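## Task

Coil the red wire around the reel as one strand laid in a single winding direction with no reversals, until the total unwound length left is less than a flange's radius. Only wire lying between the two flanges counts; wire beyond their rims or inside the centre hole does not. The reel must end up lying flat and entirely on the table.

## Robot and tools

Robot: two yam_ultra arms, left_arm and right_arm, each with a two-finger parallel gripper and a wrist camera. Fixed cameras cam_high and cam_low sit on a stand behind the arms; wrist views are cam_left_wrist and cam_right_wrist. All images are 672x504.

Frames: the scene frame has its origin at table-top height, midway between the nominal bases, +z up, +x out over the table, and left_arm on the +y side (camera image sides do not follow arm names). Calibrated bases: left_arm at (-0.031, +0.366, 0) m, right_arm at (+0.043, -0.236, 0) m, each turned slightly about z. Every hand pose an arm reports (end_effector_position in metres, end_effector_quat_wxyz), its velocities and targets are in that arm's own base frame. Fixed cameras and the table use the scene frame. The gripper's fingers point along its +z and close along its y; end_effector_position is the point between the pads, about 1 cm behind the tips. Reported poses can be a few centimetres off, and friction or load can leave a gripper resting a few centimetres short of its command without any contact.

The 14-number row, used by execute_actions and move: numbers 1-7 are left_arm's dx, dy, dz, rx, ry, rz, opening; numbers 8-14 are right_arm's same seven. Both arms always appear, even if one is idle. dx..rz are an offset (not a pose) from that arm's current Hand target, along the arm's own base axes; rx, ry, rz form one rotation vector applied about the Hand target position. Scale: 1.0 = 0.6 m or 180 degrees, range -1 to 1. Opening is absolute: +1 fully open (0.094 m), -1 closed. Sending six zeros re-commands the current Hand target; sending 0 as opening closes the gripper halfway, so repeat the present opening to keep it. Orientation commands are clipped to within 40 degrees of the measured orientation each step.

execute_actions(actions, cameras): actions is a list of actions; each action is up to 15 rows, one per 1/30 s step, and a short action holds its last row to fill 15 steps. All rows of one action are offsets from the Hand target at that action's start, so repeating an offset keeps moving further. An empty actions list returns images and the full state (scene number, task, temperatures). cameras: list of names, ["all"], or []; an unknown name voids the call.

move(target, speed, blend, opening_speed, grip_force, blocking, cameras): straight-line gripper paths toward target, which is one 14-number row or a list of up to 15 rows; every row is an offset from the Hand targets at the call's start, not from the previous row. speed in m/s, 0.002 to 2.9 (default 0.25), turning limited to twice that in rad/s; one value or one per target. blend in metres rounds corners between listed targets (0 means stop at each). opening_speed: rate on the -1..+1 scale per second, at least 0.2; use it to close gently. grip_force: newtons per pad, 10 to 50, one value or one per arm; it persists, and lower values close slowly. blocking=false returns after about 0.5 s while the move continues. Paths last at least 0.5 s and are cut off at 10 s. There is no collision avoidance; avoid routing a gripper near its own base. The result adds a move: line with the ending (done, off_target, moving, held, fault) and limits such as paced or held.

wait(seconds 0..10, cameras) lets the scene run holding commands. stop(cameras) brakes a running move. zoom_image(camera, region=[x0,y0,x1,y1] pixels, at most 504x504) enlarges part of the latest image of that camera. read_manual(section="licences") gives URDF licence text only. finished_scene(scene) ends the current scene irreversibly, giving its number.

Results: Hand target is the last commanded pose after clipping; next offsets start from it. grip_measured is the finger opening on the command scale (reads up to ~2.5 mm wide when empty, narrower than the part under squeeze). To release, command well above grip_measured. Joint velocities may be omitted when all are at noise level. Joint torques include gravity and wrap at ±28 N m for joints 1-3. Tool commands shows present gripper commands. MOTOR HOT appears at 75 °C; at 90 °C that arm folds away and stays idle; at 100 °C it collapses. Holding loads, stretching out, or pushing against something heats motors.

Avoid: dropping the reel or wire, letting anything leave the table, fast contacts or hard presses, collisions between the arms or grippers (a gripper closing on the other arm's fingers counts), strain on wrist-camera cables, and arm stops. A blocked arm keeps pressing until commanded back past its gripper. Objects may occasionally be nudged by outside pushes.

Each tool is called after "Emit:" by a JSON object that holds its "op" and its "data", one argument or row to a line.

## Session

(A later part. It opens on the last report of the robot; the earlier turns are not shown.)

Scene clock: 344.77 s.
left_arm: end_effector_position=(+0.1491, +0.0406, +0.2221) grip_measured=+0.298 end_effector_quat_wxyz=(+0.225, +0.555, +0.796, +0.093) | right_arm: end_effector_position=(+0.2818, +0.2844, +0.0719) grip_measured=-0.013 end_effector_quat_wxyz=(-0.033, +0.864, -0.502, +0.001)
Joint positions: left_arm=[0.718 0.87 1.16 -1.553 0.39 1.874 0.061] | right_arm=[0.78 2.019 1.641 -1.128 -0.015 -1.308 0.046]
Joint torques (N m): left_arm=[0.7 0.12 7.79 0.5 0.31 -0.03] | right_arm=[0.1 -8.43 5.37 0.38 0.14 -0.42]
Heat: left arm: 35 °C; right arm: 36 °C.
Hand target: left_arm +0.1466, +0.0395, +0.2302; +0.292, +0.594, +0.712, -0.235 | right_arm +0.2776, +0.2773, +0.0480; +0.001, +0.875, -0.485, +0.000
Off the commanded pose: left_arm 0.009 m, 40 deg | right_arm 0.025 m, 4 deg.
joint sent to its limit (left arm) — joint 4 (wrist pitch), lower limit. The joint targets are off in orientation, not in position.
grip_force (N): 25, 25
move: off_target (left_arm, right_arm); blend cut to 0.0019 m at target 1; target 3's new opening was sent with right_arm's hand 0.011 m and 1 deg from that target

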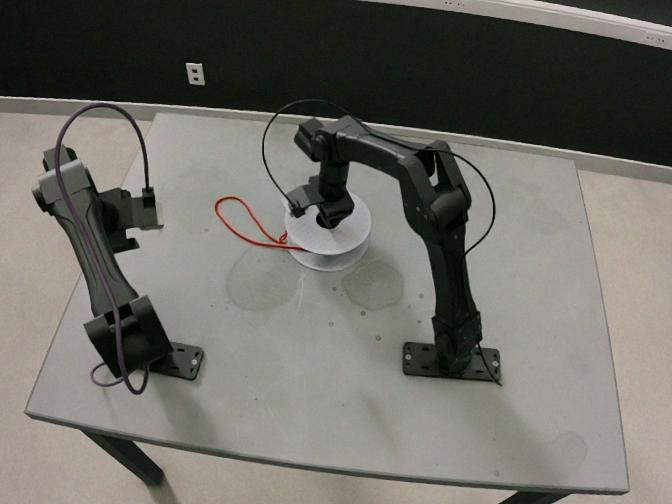

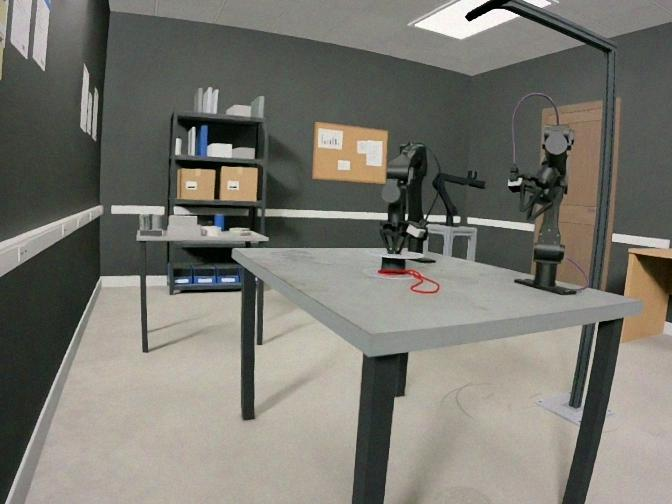

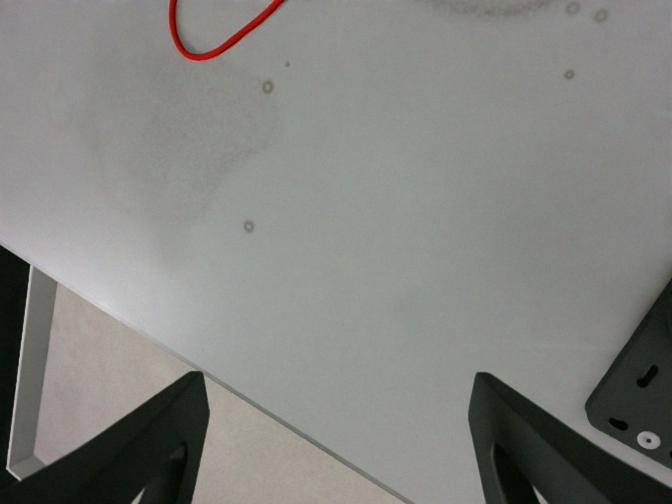

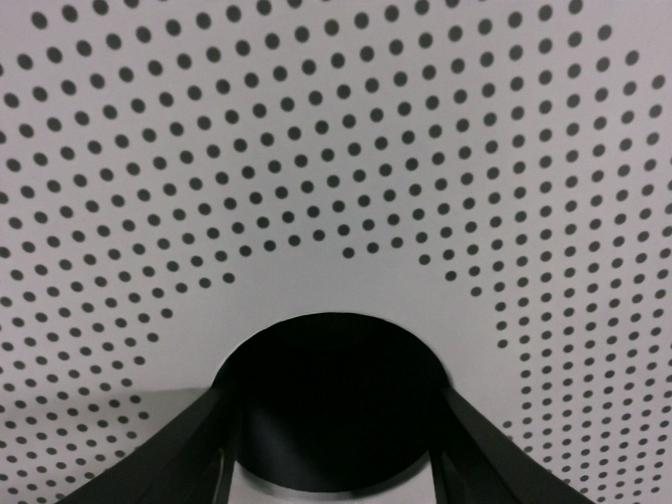

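Emit:
{"op": "move", "data": {
  "target": [0.322,-0.233,-0.1,0.166,0.206,0.419,0.0,0,0,0,0,0,0,0.0],
  "speed": 0.25,
  "cameras": ["cam_high","cam_left_wrist"]
}}

Scene clock: 354.27 s.
left_arm: end_effector_position=(+0.3381, -0.0962, +0.1658) grip_measured=+0.002 end_effector_quat_wxyz=(-0.003, +0.000, +1.000, +0.004) | right_arm: end_effector_position=(+0.2818, +0.2844, +0.0719) grip_measured=-0.013 end_effector_quat_wxyz=(-0.033, +0.864, -0.502, +0.001)
Joint positions: left_arm=[-0.283 1.902 1.854 -1.53 -0.005 -0.282 0.047] | right_arm=[0.78 2.019 1.641 -1.128 -0.015 -1.308 0.046]
Joint torques (N m): left_arm=[-0.64 -6.83 8.31 0.01 0.04 -0.07] | right_arm=[0.1 -8.49 5.31 0.35 0.14 -0.44]
Heat: left arm: 35 °C; right arm: 36 °C.
Hand target: left_arm +0.3398, -0.1003, +0.1704; +0.001, +0.000, +1.000, +0.001 | right_arm +0.2776, +0.2773, +0.0480; +0.001, +0.875, -0.485, +0.000
Off the commanded pose: left_arm 0.006 m, 1 deg | right_arm 0.025 m, 5 deg.
grip_force (N): 25, 25
move: off_target (right_arm)
Images, in order (width x height): cam_high 672x504, cam_left_wrist 672x504.

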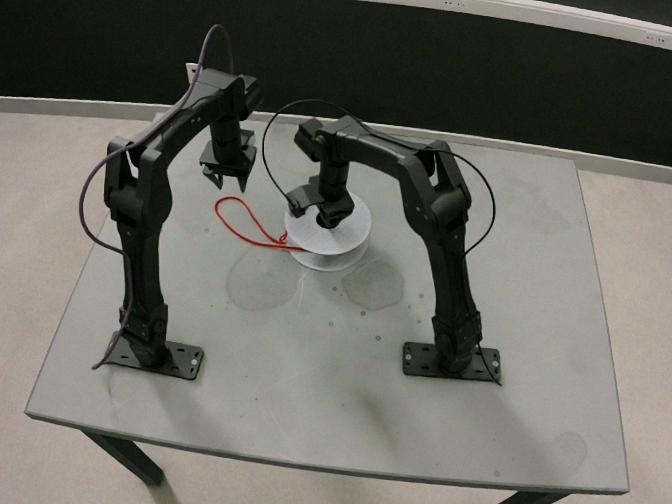

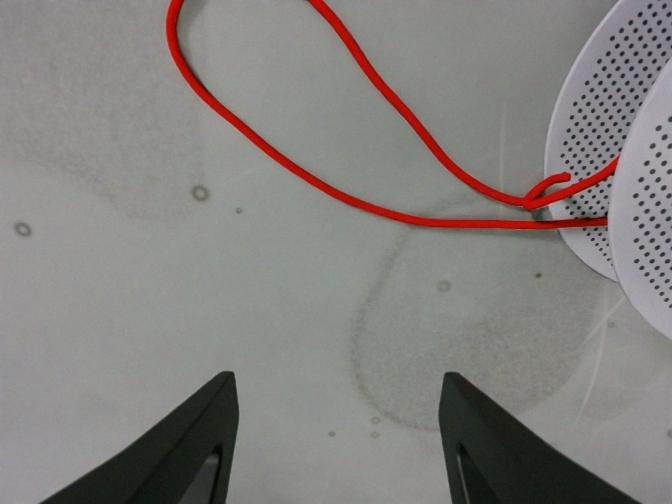

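Emit:
{"op": "move", "data": {
  "target": [
    [0.075,-0.052,-0.15,0,0,0.222,-0.4,0,0,0,0,0,0,0.0],
    [0.075,-0.052,-0.267,0,0,0.222,-0.4,0,0,0,0,0,0,0.0]
  ],
  "speed": 0.15,
  "cameras": ["cam_left_wrist"]
}}

Scene clock: 360.73 s.
left_arm: end_effector_position=(+0.3815, -0.1275, +0.0153) grip_measured=-0.399 end_effector_quat_wxyz=(-0.006, -0.342, +0.940, +0.004) | right_arm: end_effector_position=(+0.2818, +0.2844, +0.0719) grip_measured=-0.013 end_effector_quat_wxyz=(-0.033, +0.864, -0.502, +0.001)
Joint positions: left_arm=[-0.325 2.151 1.615 -1.049 0.001 -1.022 0.028] | right_arm=[0.78 2.019 1.641 -1.128 -0.015 -1.308 0.046]
Joint torques (N m): left_arm=[-0.62 -8.34 4.98 0.4 -0.03 -0.07] | right_arm=[0.17 -8.44 5.34 0.37 0.13 -0.44]
Heat: left arm: 35 °C; right arm: 36 °C.
Hand target: left_arm +0.3848, -0.1315, +0.0102; +0.000, -0.342, +0.940, +0.001 | right_arm +0.2776, +0.2773, +0.0480; +0.001, +0.875, -0.485, +0.000
Off the commanded pose: left_arm 0.007 m, 1 deg | right_arm 0.025 m, 4 deg.
grip_force (N): 25, 25
move: off_target (right_arm)
Images, in order (width x height): cam_left_wrist 672x504.

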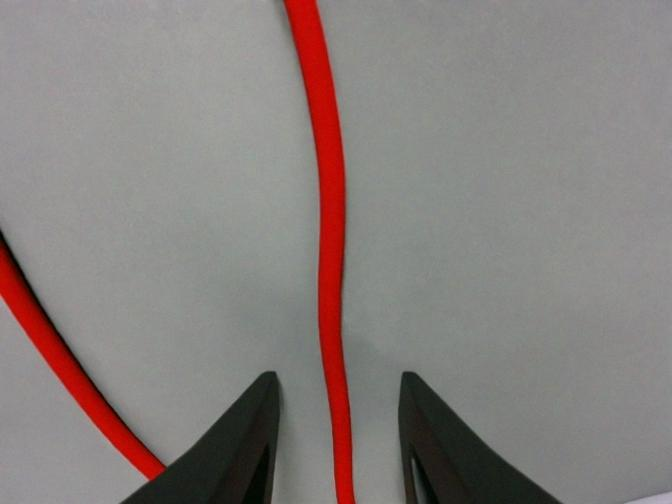

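Emit:
{"op": "move", "data": {
  "target": [
    [0,0,0,0,0,0,-0.93,0,0,0,0,0,0,0.0],
    [0.02,0.08,0.07,0,0,0,-0.93,0,0,0,0,0,0,0.0],
    [-0.06,0.22,0.05,0,0,0.1,-0.93,0,0,0,0,0,0,0.0]
  ],
  "speed": 0.12,
  "blend": [0,0.03,0],
  "cameras": ["cam_high","cam_low","cam_left_wrist"]
}}

Emit:
{"op": "zoom_image", "data": {
  "camera": "cam_high",
  "region": [170, 170, 400, 290]
}}

Scene clock: 366.77 s.
left_arm: end_effector_position=(+0.3441, -0.0025, +0.0294) grip_measured=-0.923 end_effector_quat_wxyz=(-0.022, -0.479, +0.878, +0.008) | right_arm: end_effector_position=(+0.2818, +0.2844, +0.0719) grip_measured=-0.013 end_effector_quat_wxyz=(-0.033, +0.864, -0.502, +0.001)
Joint positions: left_arm=[-0.006 1.952 1.372 -1.038 0.008 -1.005 0.004] | right_arm=[0.78 2.019 1.641 -1.128 -0.015 -1.308 0.046]
Joint torques (N m): left_arm=[0.34 -10.32 4.82 0.14 -0.06 -0.09] | right_arm=[0.16 -8.44 5.35 0.38 0.12 -0.47]
Heat: left arm: 34 °C; right arm: 36 °C.
Hand target: left_arm +0.3488, +0.0006, +0.0402; +0.000, -0.485, +0.875, +0.001 | right_arm +0.2776, +0.2773, +0.0480; +0.001, +0.875, -0.485, +0.000
Off the commanded pose: left_arm 0.012 m, 3 deg | right_arm 0.025 m, 4 deg.
grip_force (N): 25, 25
move: off_target (left_arm, right_arm)
Images, in order (width x height): cam_high 672x504, cam_low 672x504, cam_left_wrist 672x504.

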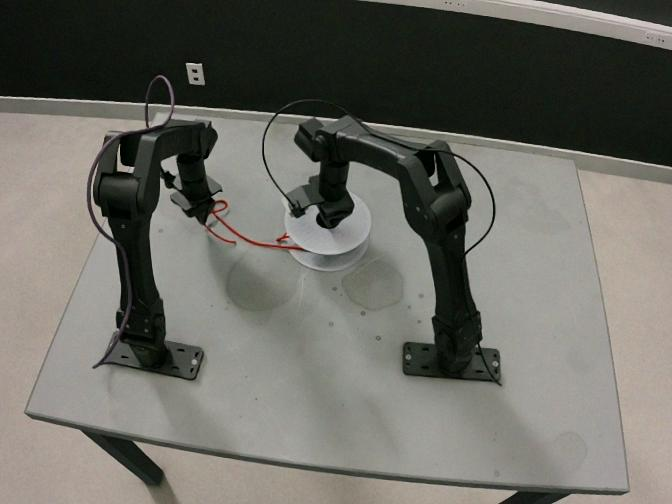

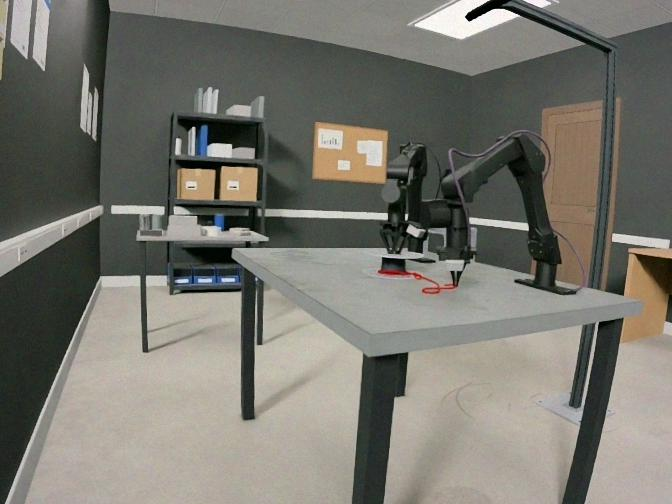

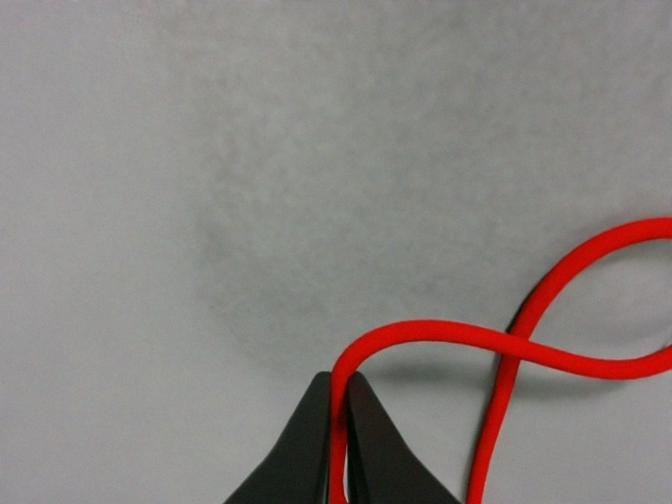

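Scaled by 2.191 from the camera's 672x504 image, which has a finer 960x720 frame.

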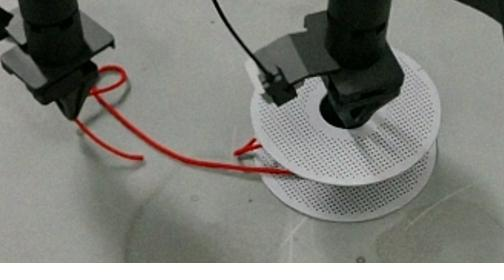

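Emit:
{"op": "move", "data": {
  "target": [
    [-0.04,0.1,0.03,0,0,-0.4,-0.93,0,0,0,0,0,0,0.0],
    [-0.06,0.19,0.0,0,0,-0.6,-0.93,0,0,0,0,0,0,0.0]
  ],
  "speed": 0.2,
  "blend": [0.02,0],
  "cameras": ["cam_high","cam_left_wrist"]
}}

Emit:
{"op": "zoom_image", "data": {
  "camera": "cam_high",
  "region": [170, 170, 400, 290]
}}

Scene clock: 373.53 s.
left_arm: end_effector_position=(+0.3118, +0.1126, +0.0391) grip_measured=-0.923 end_effector_quat_wxyz=(-0.006, +0.422, +0.907, -0.004) | right_arm: end_effector_position=(+0.2818, +0.2844, +0.0719) grip_measured=-0.013 end_effector_quat_wxyz=(-0.033, +0.864, -0.502, +0.001)
Joint positions: left_arm=[0.342 1.864 1.295 -1.014 -0.002 1.212 0.004] | right_arm=[0.78 2.019 1.641 -1.128 -0.015 -1.308 0.046]
Joint torques (N m): left_arm=[0.55 -7.47 4.88 0.21 0.02 0.08] | right_arm=[0.1 -8.43 5.35 0.37 0.13 -0.44]
Heat: left arm: 34 °C; right arm: 36 °C.
Hand target: left_arm +0.3127, +0.1146, +0.0401; +0.001, +0.423, +0.906, +0.000 | right_arm +0.2776, +0.2773, +0.0480; +0.001, +0.875, -0.485, +0.000
Off the commanded pose: left_arm 0.002 m, 1 deg | right_arm 0.025 m, 4 deg.
grip_force (N): 25, 25
move: off_target (right_arm)
Images, in order (width x height): cam_high 672x504, cam_left_wrist 672x504.

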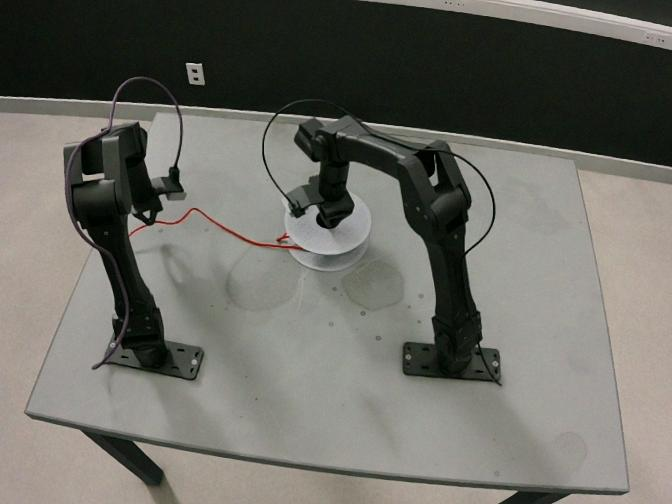

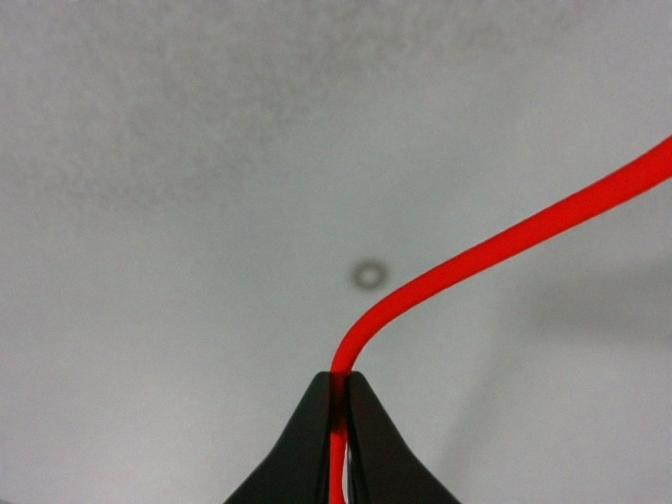

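Scaled by 2.191 from the camera's 672x504 image, which has a finer 960x720 frame.

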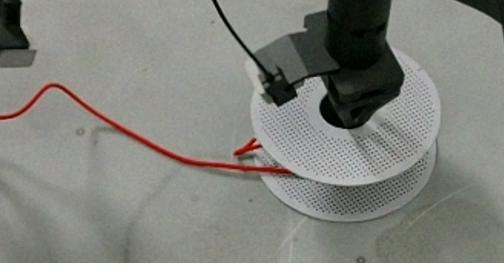

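Emit:
{"op": "move", "data": {
  "target": [
    [0,0,0,0,0,0,-0.93,0.006,0.012,0.0,0,0,0,-0.85],
    [0,0,0,0,0,0,-0.93,0.006,0.012,0.09,0,0,0,-0.85],
    [0,0,0,0,0,0,-0.93,0.006,0.012,0.09,0,0,-0.5,-0.85],
    [0,0,0,0,0,0,-0.93,0.006,0.012,0.09,0,0,-0.97,-0.85]
  ],
  "speed": [0.1,0.12,0.6,0.6],
  "blend": [0,0.01,0.01,0],
  "cameras": ["cam_right_wrist","cam_high"]
}}

Scene clock: 384.13 s.
left_arm: end_effector_position=(+0.3118, +0.1126, +0.0391) grip_measured=-0.923 end_effector_quat_wxyz=(-0.006, +0.422, +0.907, -0.004) | right_arm: end_effector_position=(+0.2826, +0.2826, +0.0982) grip_measured=-0.848 end_effector_quat_wxyz=(-0.002, +0.442, +0.897, +0.002)
Joint positions: left_arm=[0.342 1.864 1.295 -1.014 -0.002 1.213 0.004] | right_arm=[0.78 2.073 1.827 -1.323 -0.005 1.696 0.007]
Joint torques (N m): left_arm=[0.55 -7.49 4.88 0.23 0.02 0.08] | right_arm=[0.66 -12.37 8.95 0.05 0.01 0.09]
Heat: left arm: 34 °C; right arm: 36 °C.
Hand target: left_arm +0.3127, +0.1146, +0.0401; +0.001, +0.423, +0.906, +0.000 | right_arm +0.2813, +0.2845, +0.1021; +0.000, +0.443, +0.896, +0.001
Off the commanded pose: left_arm 0.002 m, 1 deg | right_arm 0.004 m, 0 deg.
grip_force (N): 25, 25
move: done
Images, in order (width x height): cam_high 672x504, cam_right_wrist 672x504.

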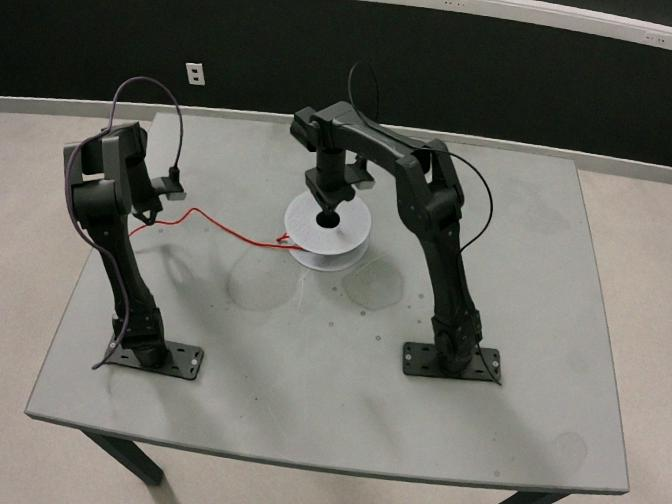

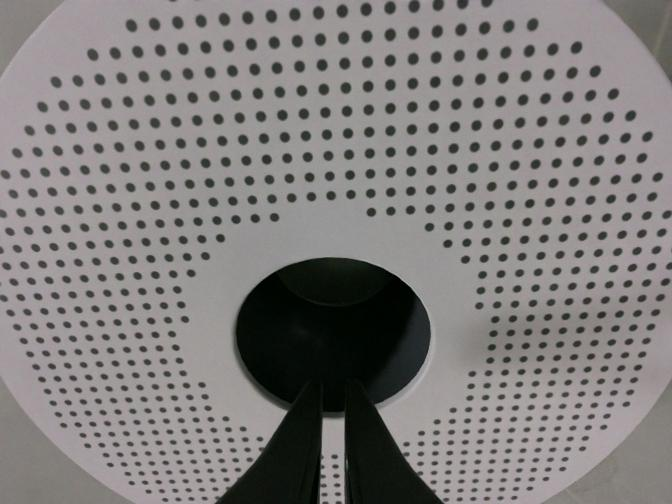

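Emit:
{"op": "move", "data": {
  "target": [
    [0,0,-0.01,0,0,0,-0.93,0.002,-0.003,-0.118,0,0,0,-0.85],
    [0,0,-0.01,0,0,0,-0.93,0.002,-0.003,-0.118,0,0,0,0.0],
    [0,-0.06,-0.02,0,0,0,-0.93,0.0,-0.003,-0.118,0,0,0.45,0.0],
    [0,-0.16,-0.02,0,0,0,-0.93,0.0,-0.003,-0.118,0,0,0.95,0.0]
  ],
  "speed": [0.08,0.1,0.3,0.3],
  "blend": [0,0,0.01,0],
  "cameras": ["all"]
}}

Emit:
{"op": "zoom_image", "data": {
  "camera": "cam_low",
  "region": [350, 230, 460, 310]
}}

Emit:
{"op": "zoom_image", "data": {
  "camera": "cam_high",
  "region": [170, 170, 400, 290]
}}

Scene clock: 393.40 s.
left_arm: end_effector_position=(+0.3081, +0.0207, +0.0196) grip_measured=-0.923 end_effector_quat_wxyz=(-0.019, +0.423, +0.906, -0.009) | right_arm: end_effector_position=(+0.2954, +0.3007, +0.0725) grip_measured=-0.010 end_effector_quat_wxyz=(-0.073, +0.845, -0.530, +0.003)
Joint positions: left_arm=[0.063 1.836 1.174 -0.95 -0.002 0.936 0.004] | right_arm=[0.78 2.026 1.646 -1.047 -0.027 -1.239 0.047]
Joint torques (N m): left_arm=[-0.5 -9.07 4.67 0.2 0.02 -0.05] | right_arm=[0.29 -6.57 4.52 0.15 0.19 -0.52]
Heat: left arm: 33 °C; right arm: 35 °C.
Hand target: left_arm +0.3128, +0.0186, +0.0282; +0.001, +0.423, +0.906, +0.000 | right_arm +0.2812, +0.2827, +0.0312; +0.001, +0.859, -0.512, +0.000
Off the commanded pose: left_arm 0.010 m, 2 deg | right_arm 0.047 m, 9 deg.
grip_force (N): 25, 25
move: off_target (right_arm); target 2's new opening was sent with right_arm's hand 0.011 m and 1 deg from that target

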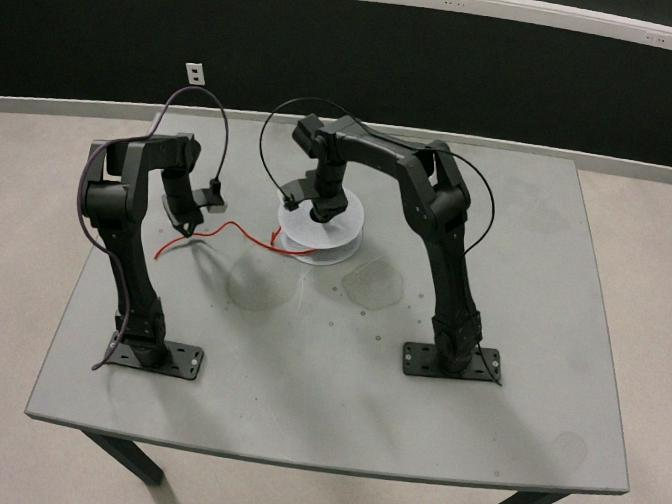

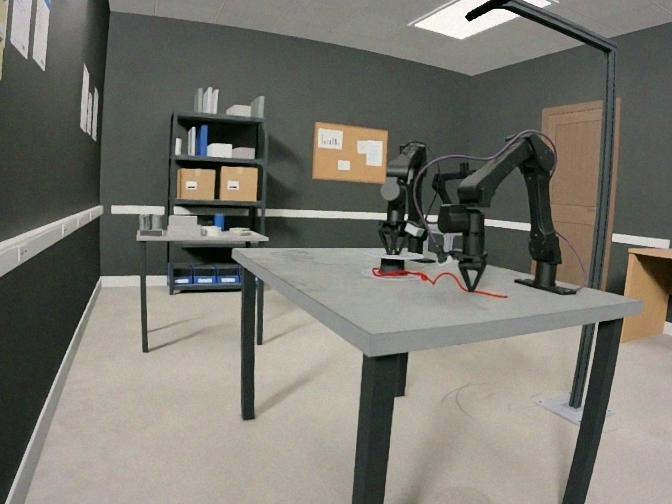

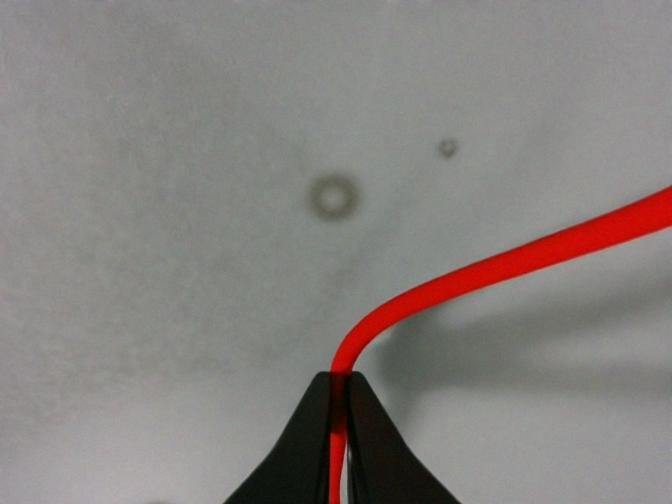

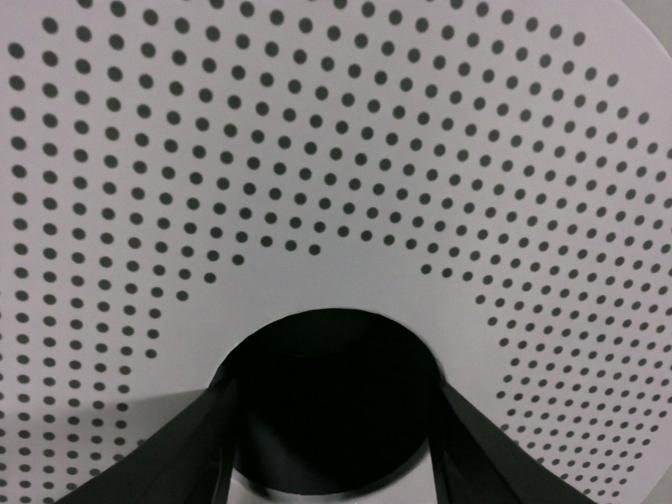

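Scaled by 4.582 from the camera's 672x504 image, which has a finer 960x720 frame.

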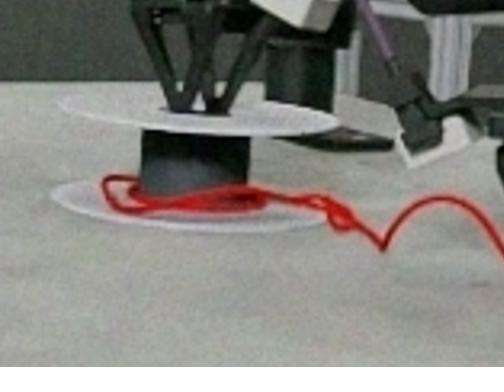

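Scaled by 2.191 from the camera's 672x504 image, which has a finer 960x720 frame.

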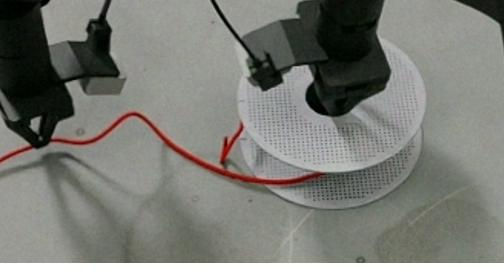

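Emit:
{"op": "zoom_image", "data": {
  "camera": "cam_low",
  "region": [360, 255, 440, 300]
}}

Emit:
{"op": "zoom_image", "data": {
  "camera": "cam_high",
  "region": [255, 215, 345, 275]
}}

Scaled by 6.300 from the camera's 672x504 image, which has a finer 960x720 frame.

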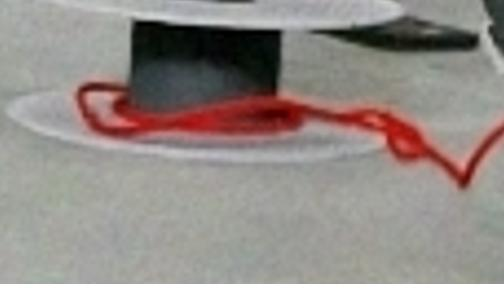

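Scaled by 5.600 from the camera's 672x504 image, which has a finer 960x720 frame.

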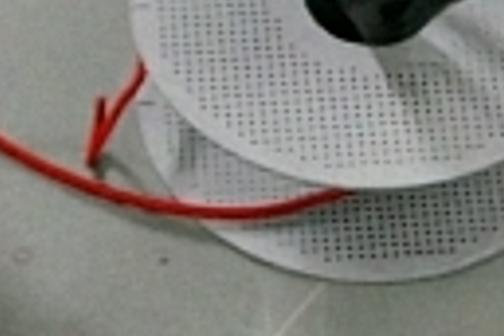

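Emit:
{"op": "move", "data": {
  "target": [
    [0,0,-0.015,0,0,0,-0.4,0.018,0.026,0.02,0,0,0,-0.85],
    [0.03,0.1,0.2,0,0,0,-0.4,0.02,0.03,0.125,0,0,0,-0.85],
    [0.03,0.1,0.2,0,0,0,-0.4,0.02,0.03,0.125,0,0,-0.5,-0.85],
    [0.03,0.1,0.2,0,0,0,-0.4,0.02,0.03,0.125,0,0,-0.95,-0.85]
  ],
  "speed": [0.1,0.15,0.6,0.6],
  "blend": [0,0.01,0.01,0],
  "cameras": ["all"]
}}

Emit:
{"op": "zoom_image", "data": {
  "camera": "cam_low",
  "region": [360, 255, 440, 300]
}}

Emit:
{"op": "zoom_image", "data": {
  "camera": "cam_high",
  "region": [170, 170, 400, 290]
}}

Scene clock: 406.40 s.
left_arm: end_effector_position=(+0.3292, +0.0774, +0.1448) grip_measured=-0.402 end_effector_quat_wxyz=(+0.000, +0.421, +0.907, +0.001) | right_arm: end_effector_position=(+0.2957, +0.2998, +0.1103) grip_measured=-0.848 end_effector_quat_wxyz=(+0.001, +0.442, +0.897, +0.013)
Joint positions: left_arm=[0.227 1.826 1.671 -1.414 -0.003 1.095 0.028] | right_arm=[0.787 2.145 1.986 -1.386 -0.006 1.704 0.007]
Joint torques (N m): left_arm=[0.35 -6.24 7.98 -0.03 0.03 0.08] | right_arm=[0.65 -11.45 8.91 0.05 0.02 0.06]
Heat: left arm: 33 °C; right arm: 35 °C.
Hand target: left_arm +0.3308, +0.0785, +0.1481; +0.001, +0.423, +0.906, +0.000 | right_arm +0.2932, +0.3008, +0.1061; +0.000, +0.443, +0.896, +0.001
Off the commanded pose: left_arm 0.004 m, 0 deg | right_arm 0.005 m, 1 deg.
grip_force (N): 25, 25
move: done

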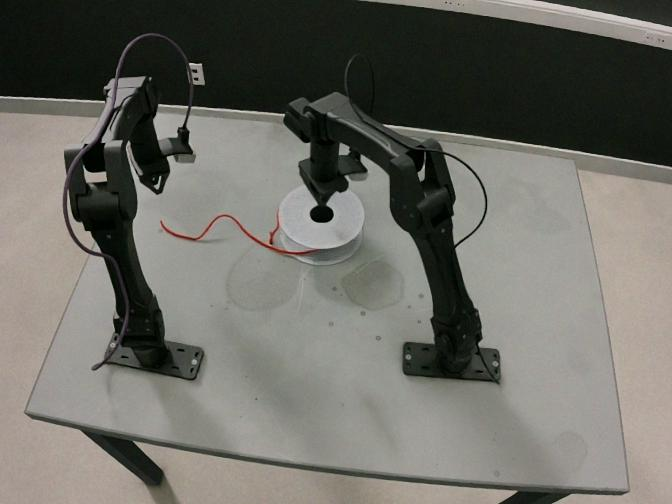

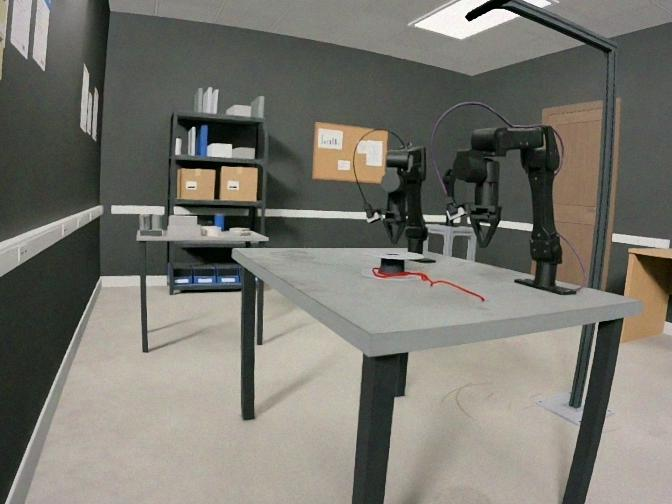

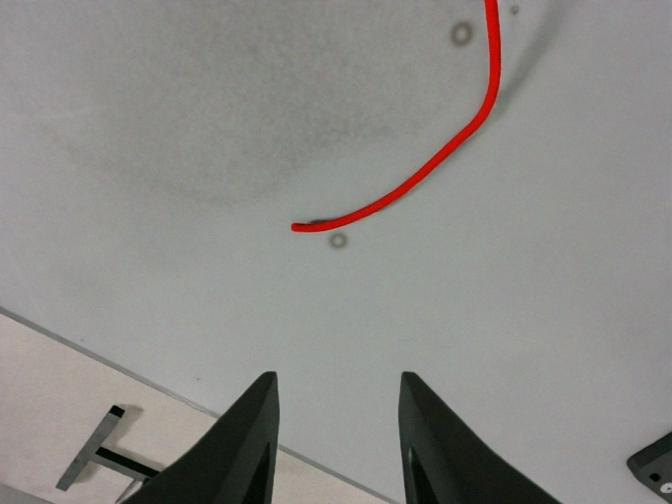

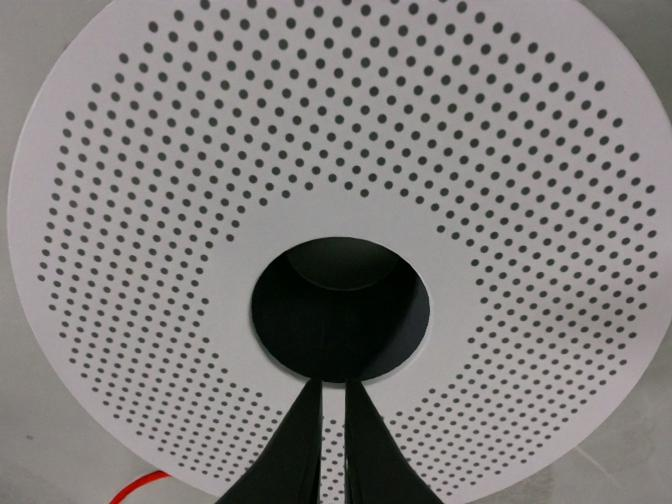

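Scaled by 6.300 from the camera's 672x504 image, which has a finer 960x720 frame.

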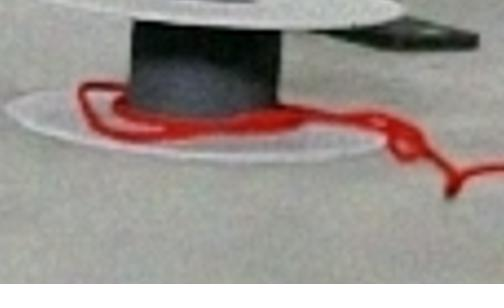

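Scaled by 2.191 from the camera's 672x504 image, which has a finer 960x720 frame.

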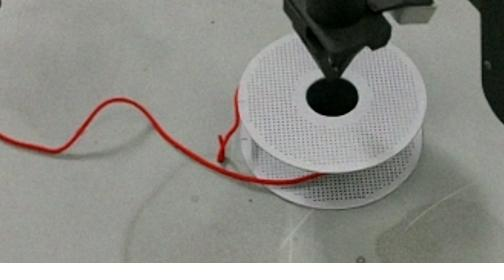

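Emit:
{"op": "move", "data": {
  "target": [
    [-0.08,-0.28,0.0,0,0,0,-0.4,0.006,-0.009,-0.12,0,0,0,-0.85],
    [-0.08,-0.28,0.0,0,0,0,-0.4,0.006,-0.009,-0.12,0,0,0,-0.05]
  ],
  "speed": [0.12,0.1],
  "cameras": ["cam_left_wrist","cam_high"]
}}

Scene clock: 410.63 s.
left_arm: end_effector_position=(+0.2817, -0.0881, +0.1408) grip_measured=-0.402 end_effector_quat_wxyz=(-0.020, +0.425, +0.905, -0.002) | right_arm: end_effector_position=(+0.2977, +0.3018, +0.0691) grip_measured=-0.060 end_effector_quat_wxyz=(+0.008, +0.442, +0.896, +0.034)
Joint positions: left_arm=[-0.307 1.698 1.5 -1.413 -0.002 0.57 0.028] | right_arm=[0.787 2.11 1.767 -1.157 -0.006 1.703 0.044]
Joint torques (N m): left_arm=[-0.17 -8.2 5.15 0.2 0.02 -0.07] | right_arm=[-0.73 -8.05 4.45 0.67 0.03 -0.06]
Heat: left arm: 33 °C; right arm: 35 °C.
Hand target: left_arm +0.2828, -0.0895, +0.1482; +0.001, +0.423, +0.906, +0.000 | right_arm +0.2968, +0.2954, +0.0342; +0.000, +0.443, +0.896, +0.001
Off the commanded pose: left_arm 0.007 m, 2 deg | right_arm 0.036 m, 4 deg.
grip_force (N): 25, 25
move: off_target (right_arm); target 2's new opening was sent with right_arm's hand 0.014 m and 2 deg from that target
Images, in order (width x height): cam_high 672x504, cam_left_wrist 672x504.

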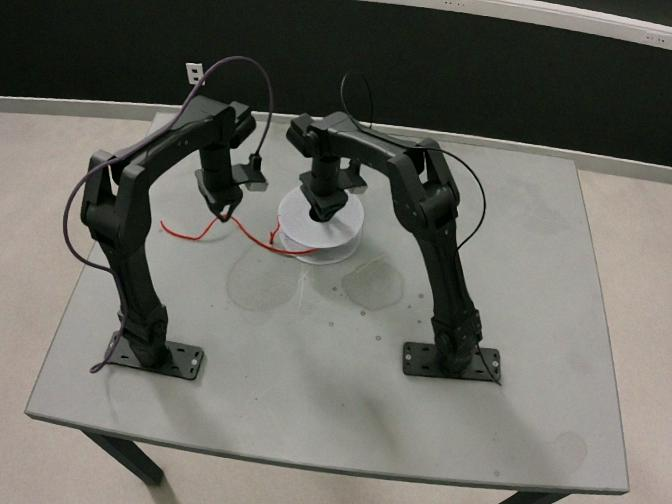

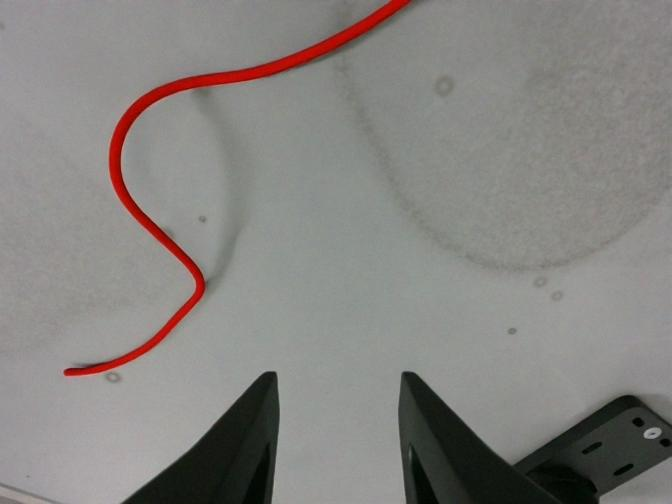

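Emit:
{"op": "move", "data": {
  "target": [
    [0.07,-0.03,0.02,0,0,0.5,-0.4,0,0,0,0,0,0,-0.05],
    [0.095,-0.105,0.02,0,0,0.61,-0.4,0,0,0,0,0,0,-0.05]
  ],
  "speed": [0.15,0.1],
  "cameras": ["cam_left_wrist","cam_high"]
}}

Scene clock: 420.13 s.
left_arm: end_effector_position=(+0.3392, -0.1499, +0.1575) grip_measured=-0.402 end_effector_quat_wxyz=(+0.000, -0.497, +0.868, -0.001) | right_arm: end_effector_position=(+0.2977, +0.3018, +0.0691) grip_measured=-0.060 end_effector_quat_wxyz=(+0.008, +0.442, +0.896, +0.034)
Joint positions: left_arm=[-0.418 1.97 1.914 -1.513 0.001 -1.459 0.028] | right_arm=[0.787 2.11 1.767 -1.157 -0.006 1.703 0.044]
Joint torques (N m): left_arm=[-0.55 -7.01 8.24 -0.02 -0.04 -0.11] | right_arm=[-0.68 -7.92 4.37 0.64 0.03 -0.07]
Heat: left arm: 34 °C; right arm: 35 °C.
Hand target: left_arm +0.3398, -0.1525, +0.1602; +0.000, -0.498, +0.867, +0.001 | right_arm +0.2968, +0.2954, +0.0342; +0.000, +0.443, +0.896, +0.001
Off the commanded pose: left_arm 0.004 m, 0 deg | right_arm 0.036 m, 4 deg.
grip_force (N): 25, 25
move: off_target (right_arm)
Images, in order (width x height): cam_high 672x504, cam_left_wrist 672x504.

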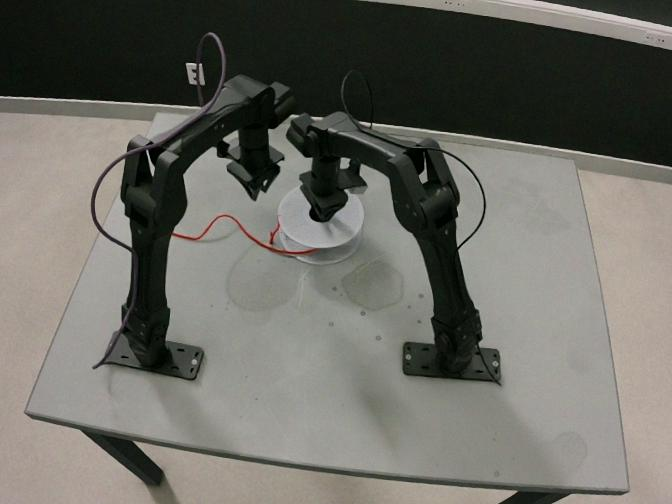

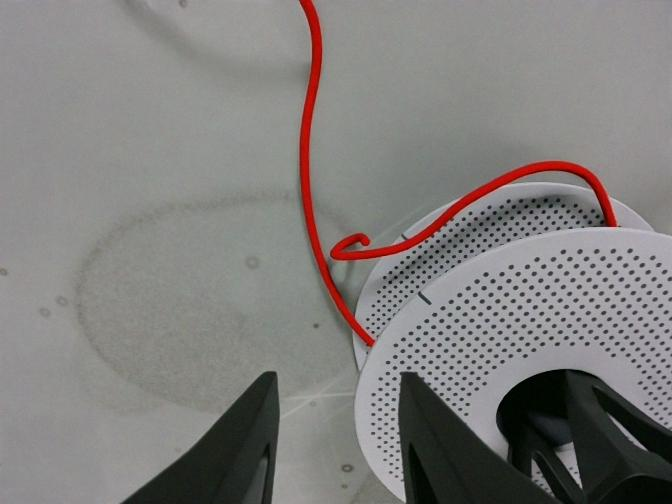

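Emit:
{"op": "move", "data": {
  "target": [
    [-0.06,-0.02,-0.05,0.097,-0.251,-0.403,-0.5,0,0,0,0,0,0,-0.05],
    [-0.035,-0.03,-0.15,0.097,-0.251,-0.403,-0.5,0,0,0,0,0,0,-0.05]
  ],
  "speed": [0.25,0.1],
  "cameras": ["cam_left_wrist","cam_high"]
}}

Scene clock: 425.70 s.
left_arm: end_effector_position=(+0.3376, -0.1530, +0.1488) grip_measured=-0.498 end_effector_quat_wxyz=(+0.007, -0.472, +0.882, +0.008) | right_arm: end_effector_position=(+0.2977, +0.3018, +0.0691) grip_measured=-0.060 end_effector_quat_wxyz=(+0.008, +0.442, +0.896, +0.034)
Joint positions: left_arm=[-0.439 1.969 1.877 -1.483 -0.021 -1.421 0.024] | right_arm=[0.787 2.11 1.767 -1.157 -0.006 1.703 0.044]
Joint torques (N m): left_arm=[-0.62 -10.24 5.04 0.26 -0.19 0.07] | right_arm=[-0.75 -7.98 4.41 0.64 0.03 -0.07]
Heat: left arm: 34 °C; right arm: 35 °C.
Hand target: left_arm +0.3376, -0.1532, +0.1583; +0.024, -0.466, +0.885, -0.002 (last step not sent: back at the drive's target) | right_arm +0.2968, +0.2953, +0.0342; +0.000, +0.443, +0.896, +0.001
Off the commanded pose: left_arm 0.083 m, 84 deg | right_arm 0.036 m, 4 deg.
grip_force (N): 25, 25
move: held (left_arm; a check stopped the path), off_target (right_arm); path passed 0 of 2 targets; limits=held
pose unreachable (left arm): on one or more control steps of this call, first in action 0 (counted from 0), this arm could not follow its commanded pose, so it was not sent that pose on those steps. On the call's last step it was still not sent that pose. It may still have moved: this result reports where it is.
cause: moving toward the commanded pose would bring a part of the arm too close to another arm (this arm's wrist (the part past joint 4) and the right arm's wrist (the part past joint 4), where that arm would come to rest).
Images, in order (width x height): cam_high 672x504, cam_left_wrist 672x504.

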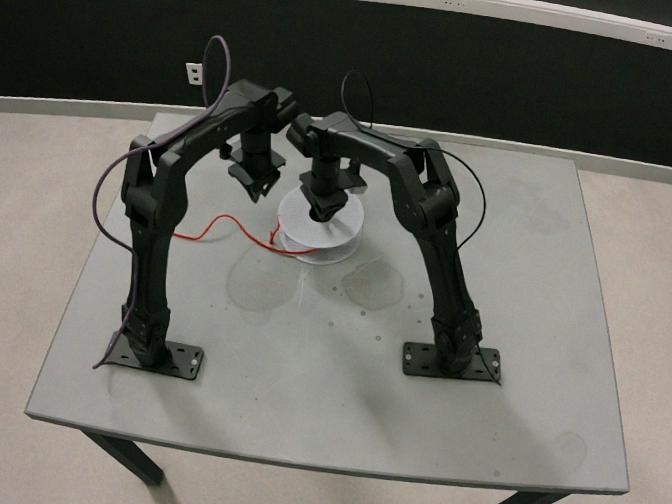

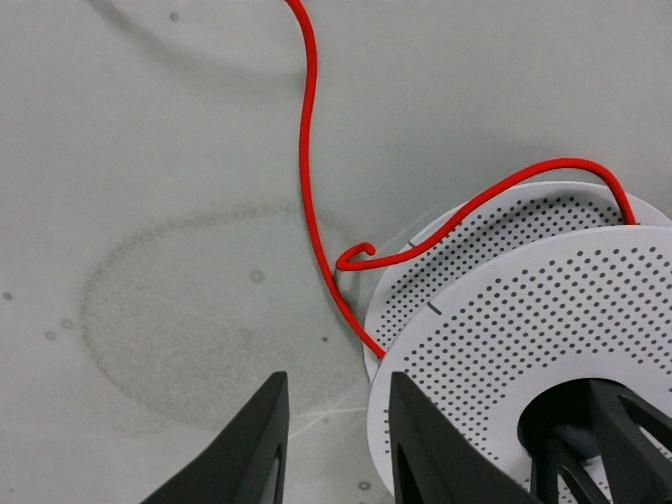

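Emit:
{"op": "move", "data": {
  "target": [
    [-0.11,0.12,-0.03,0,0,0,-0.5,0,0,0,0,0,0,-0.05],
    [-0.11,0.12,-0.05,0.097,-0.251,-0.403,-0.5,0,0,0,0,0,0,-0.05],
    [-0.03,-0.01,-0.14,0.097,-0.251,-0.403,-0.5,0,0,0,0,0,0,-0.05]
  ],
  "speed": [0.25,0.3,0.1],
  "blend": [0.02,0.02,0],
  "cameras": ["cam_left_wrist","cam_high"]
}}

Scene clock: 427.43 s.
left_arm: end_effector_position=(+0.3376, -0.1530, +0.1488) grip_measured=-0.498 end_effector_quat_wxyz=(+0.008, -0.471, +0.882, +0.008) | right_arm: end_effector_position=(+0.2977, +0.3018, +0.0691) grip_measured=-0.060 end_effector_quat_wxyz=(+0.008, +0.442, +0.896, +0.034)
Joint positions: left_arm=[-0.439 1.969 1.877 -1.483 -0.022 -1.42 0.024] | right_arm=[0.787 2.11 1.767 -1.157 -0.006 1.703 0.044]
Joint torques (N m): left_arm=[-0.64 -10.22 5.07 0.23 -0.19 0.07] | right_arm=[-0.66 -7.99 4.41 0.65 0.01 -0.05]
Heat: left arm: 34 °C; right arm: 35 °C.
Hand target: left_arm +0.3376, -0.1532, +0.1583; +0.024, -0.465, +0.885, -0.002 (last step not sent: back at the drive's target) | right_arm +0.2968, +0.2953, +0.0342; +0.000, +0.443, +0.896, +0.001
Off the commanded pose: left_arm 0.077 m, 89 deg | right_arm 0.036 m, 4 deg.
held back during your reply time or a wait (left arm), on 36 control steps: a part of the arm was too close to another arm, or the arm's last command would have brought one too close.
held back during your reply time or a wait (right arm), on 1 control step: a part of the arm was too close to another arm, or the arm's last command would have brought one too close.
grip_force (N): 25, 25
move: held (left_arm; a check stopped the path), off_target (right_arm); path passed 0 of 3 targets; limits=held
pose unreachable (left arm): on one or more control steps of this call, first in action 0 (counted from 0), this arm could not follow its commanded pose, so it was not sent that pose on those steps. On the call's last step it was still not sent that pose. It may still have moved: this result reports where it is.
cause: moving toward the commanded pose would bring a part of the arm too close to another arm (this arm's wrist (the part past joint 4) and the right arm's wrist (the part past joint 4), 1 mm apart when this arm was first held).
Images, in order (width x height): cam_high 672x504, cam_left_wrist 672x504.

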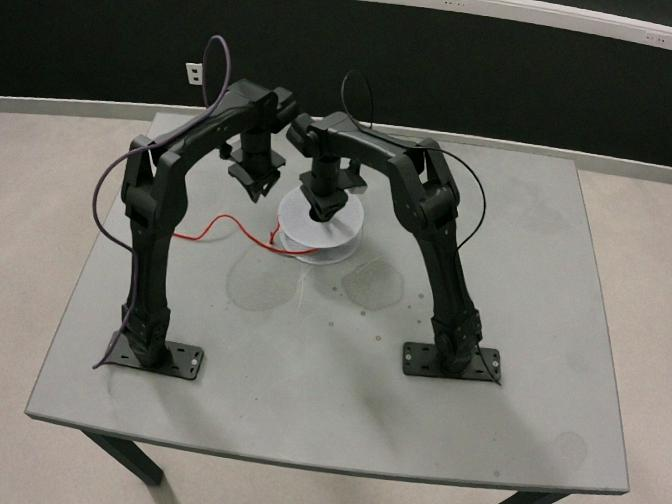

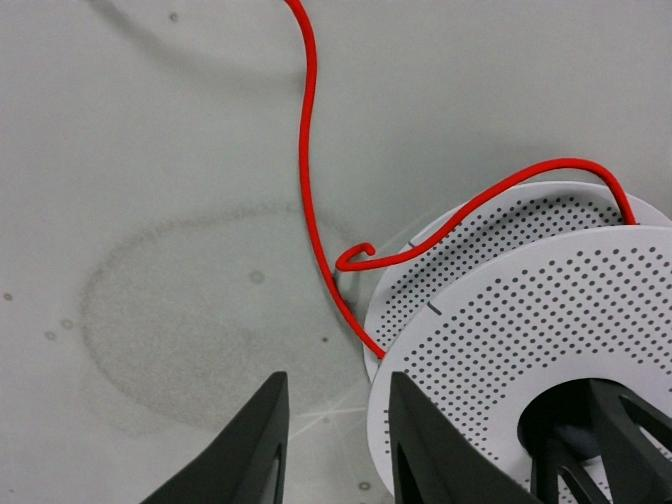

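Emit:
{"op": "move", "data": {
  "target": [0.0,0.1,0.0,0,0,0,-0.5,0,0,0,0,0,0,-0.05],
  "speed": 0.1,
  "cameras": []
}}

Scene clock: 429.73 s.
left_arm: end_effector_position=(+0.3367, -0.0953, +0.1482) grip_measured=-0.498 end_effector_quat_wxyz=(+0.007, -0.467, +0.884, +0.010) | right_arm: end_effector_position=(+0.2977, +0.3018, +0.0691) grip_measured=-0.060 end_effector_quat_wxyz=(+0.008, +0.442, +0.896, +0.034)
Joint positions: left_arm=[-0.291 1.881 1.755 -1.449 -0.023 -1.263 0.024] | right_arm=[0.787 2.11 1.767 -1.157 -0.006 1.703 0.044]
Joint torques (N m): left_arm=[0.24 -9.88 5.11 0.25 -0.11 0.13] | right_arm=[-0.75 -7.97 4.33 0.64 0.01 -0.08]
Heat: left arm: 33 °C; right arm: 35 °C.
Hand target: left_arm +0.3376, -0.0931, +0.1584; +0.024, -0.466, +0.885, -0.002 | right_arm +0.2968, +0.2953, +0.0342; +0.000, +0.443, +0.896, +0.001
Off the commanded pose: left_arm 0.010 m, 2 deg | right_arm 0.036 m, 4 deg.
held back during your reply time or a wait (left arm), on 30 control steps: a part of the arm was too close to another arm, or the arm's last command would have brought one too close.
grip_force (N): 25, 25
move: off_target (right_arm); limits=held
pose unreachable (right arm): on one or more control steps of this call, first in action 0 (counted from 0), this arm could not follow its commanded pose, so it was not sent that pose on those steps. It may still have moved: this result reports where it is.
cause: moving toward the commanded pose would bring a part of the arm too close to another arm (this arm's wrist (the part past joint 4) and the left arm's wrist (the part past joint 4), where that arm would come to rest).
No camera images: "cameras" was empty.


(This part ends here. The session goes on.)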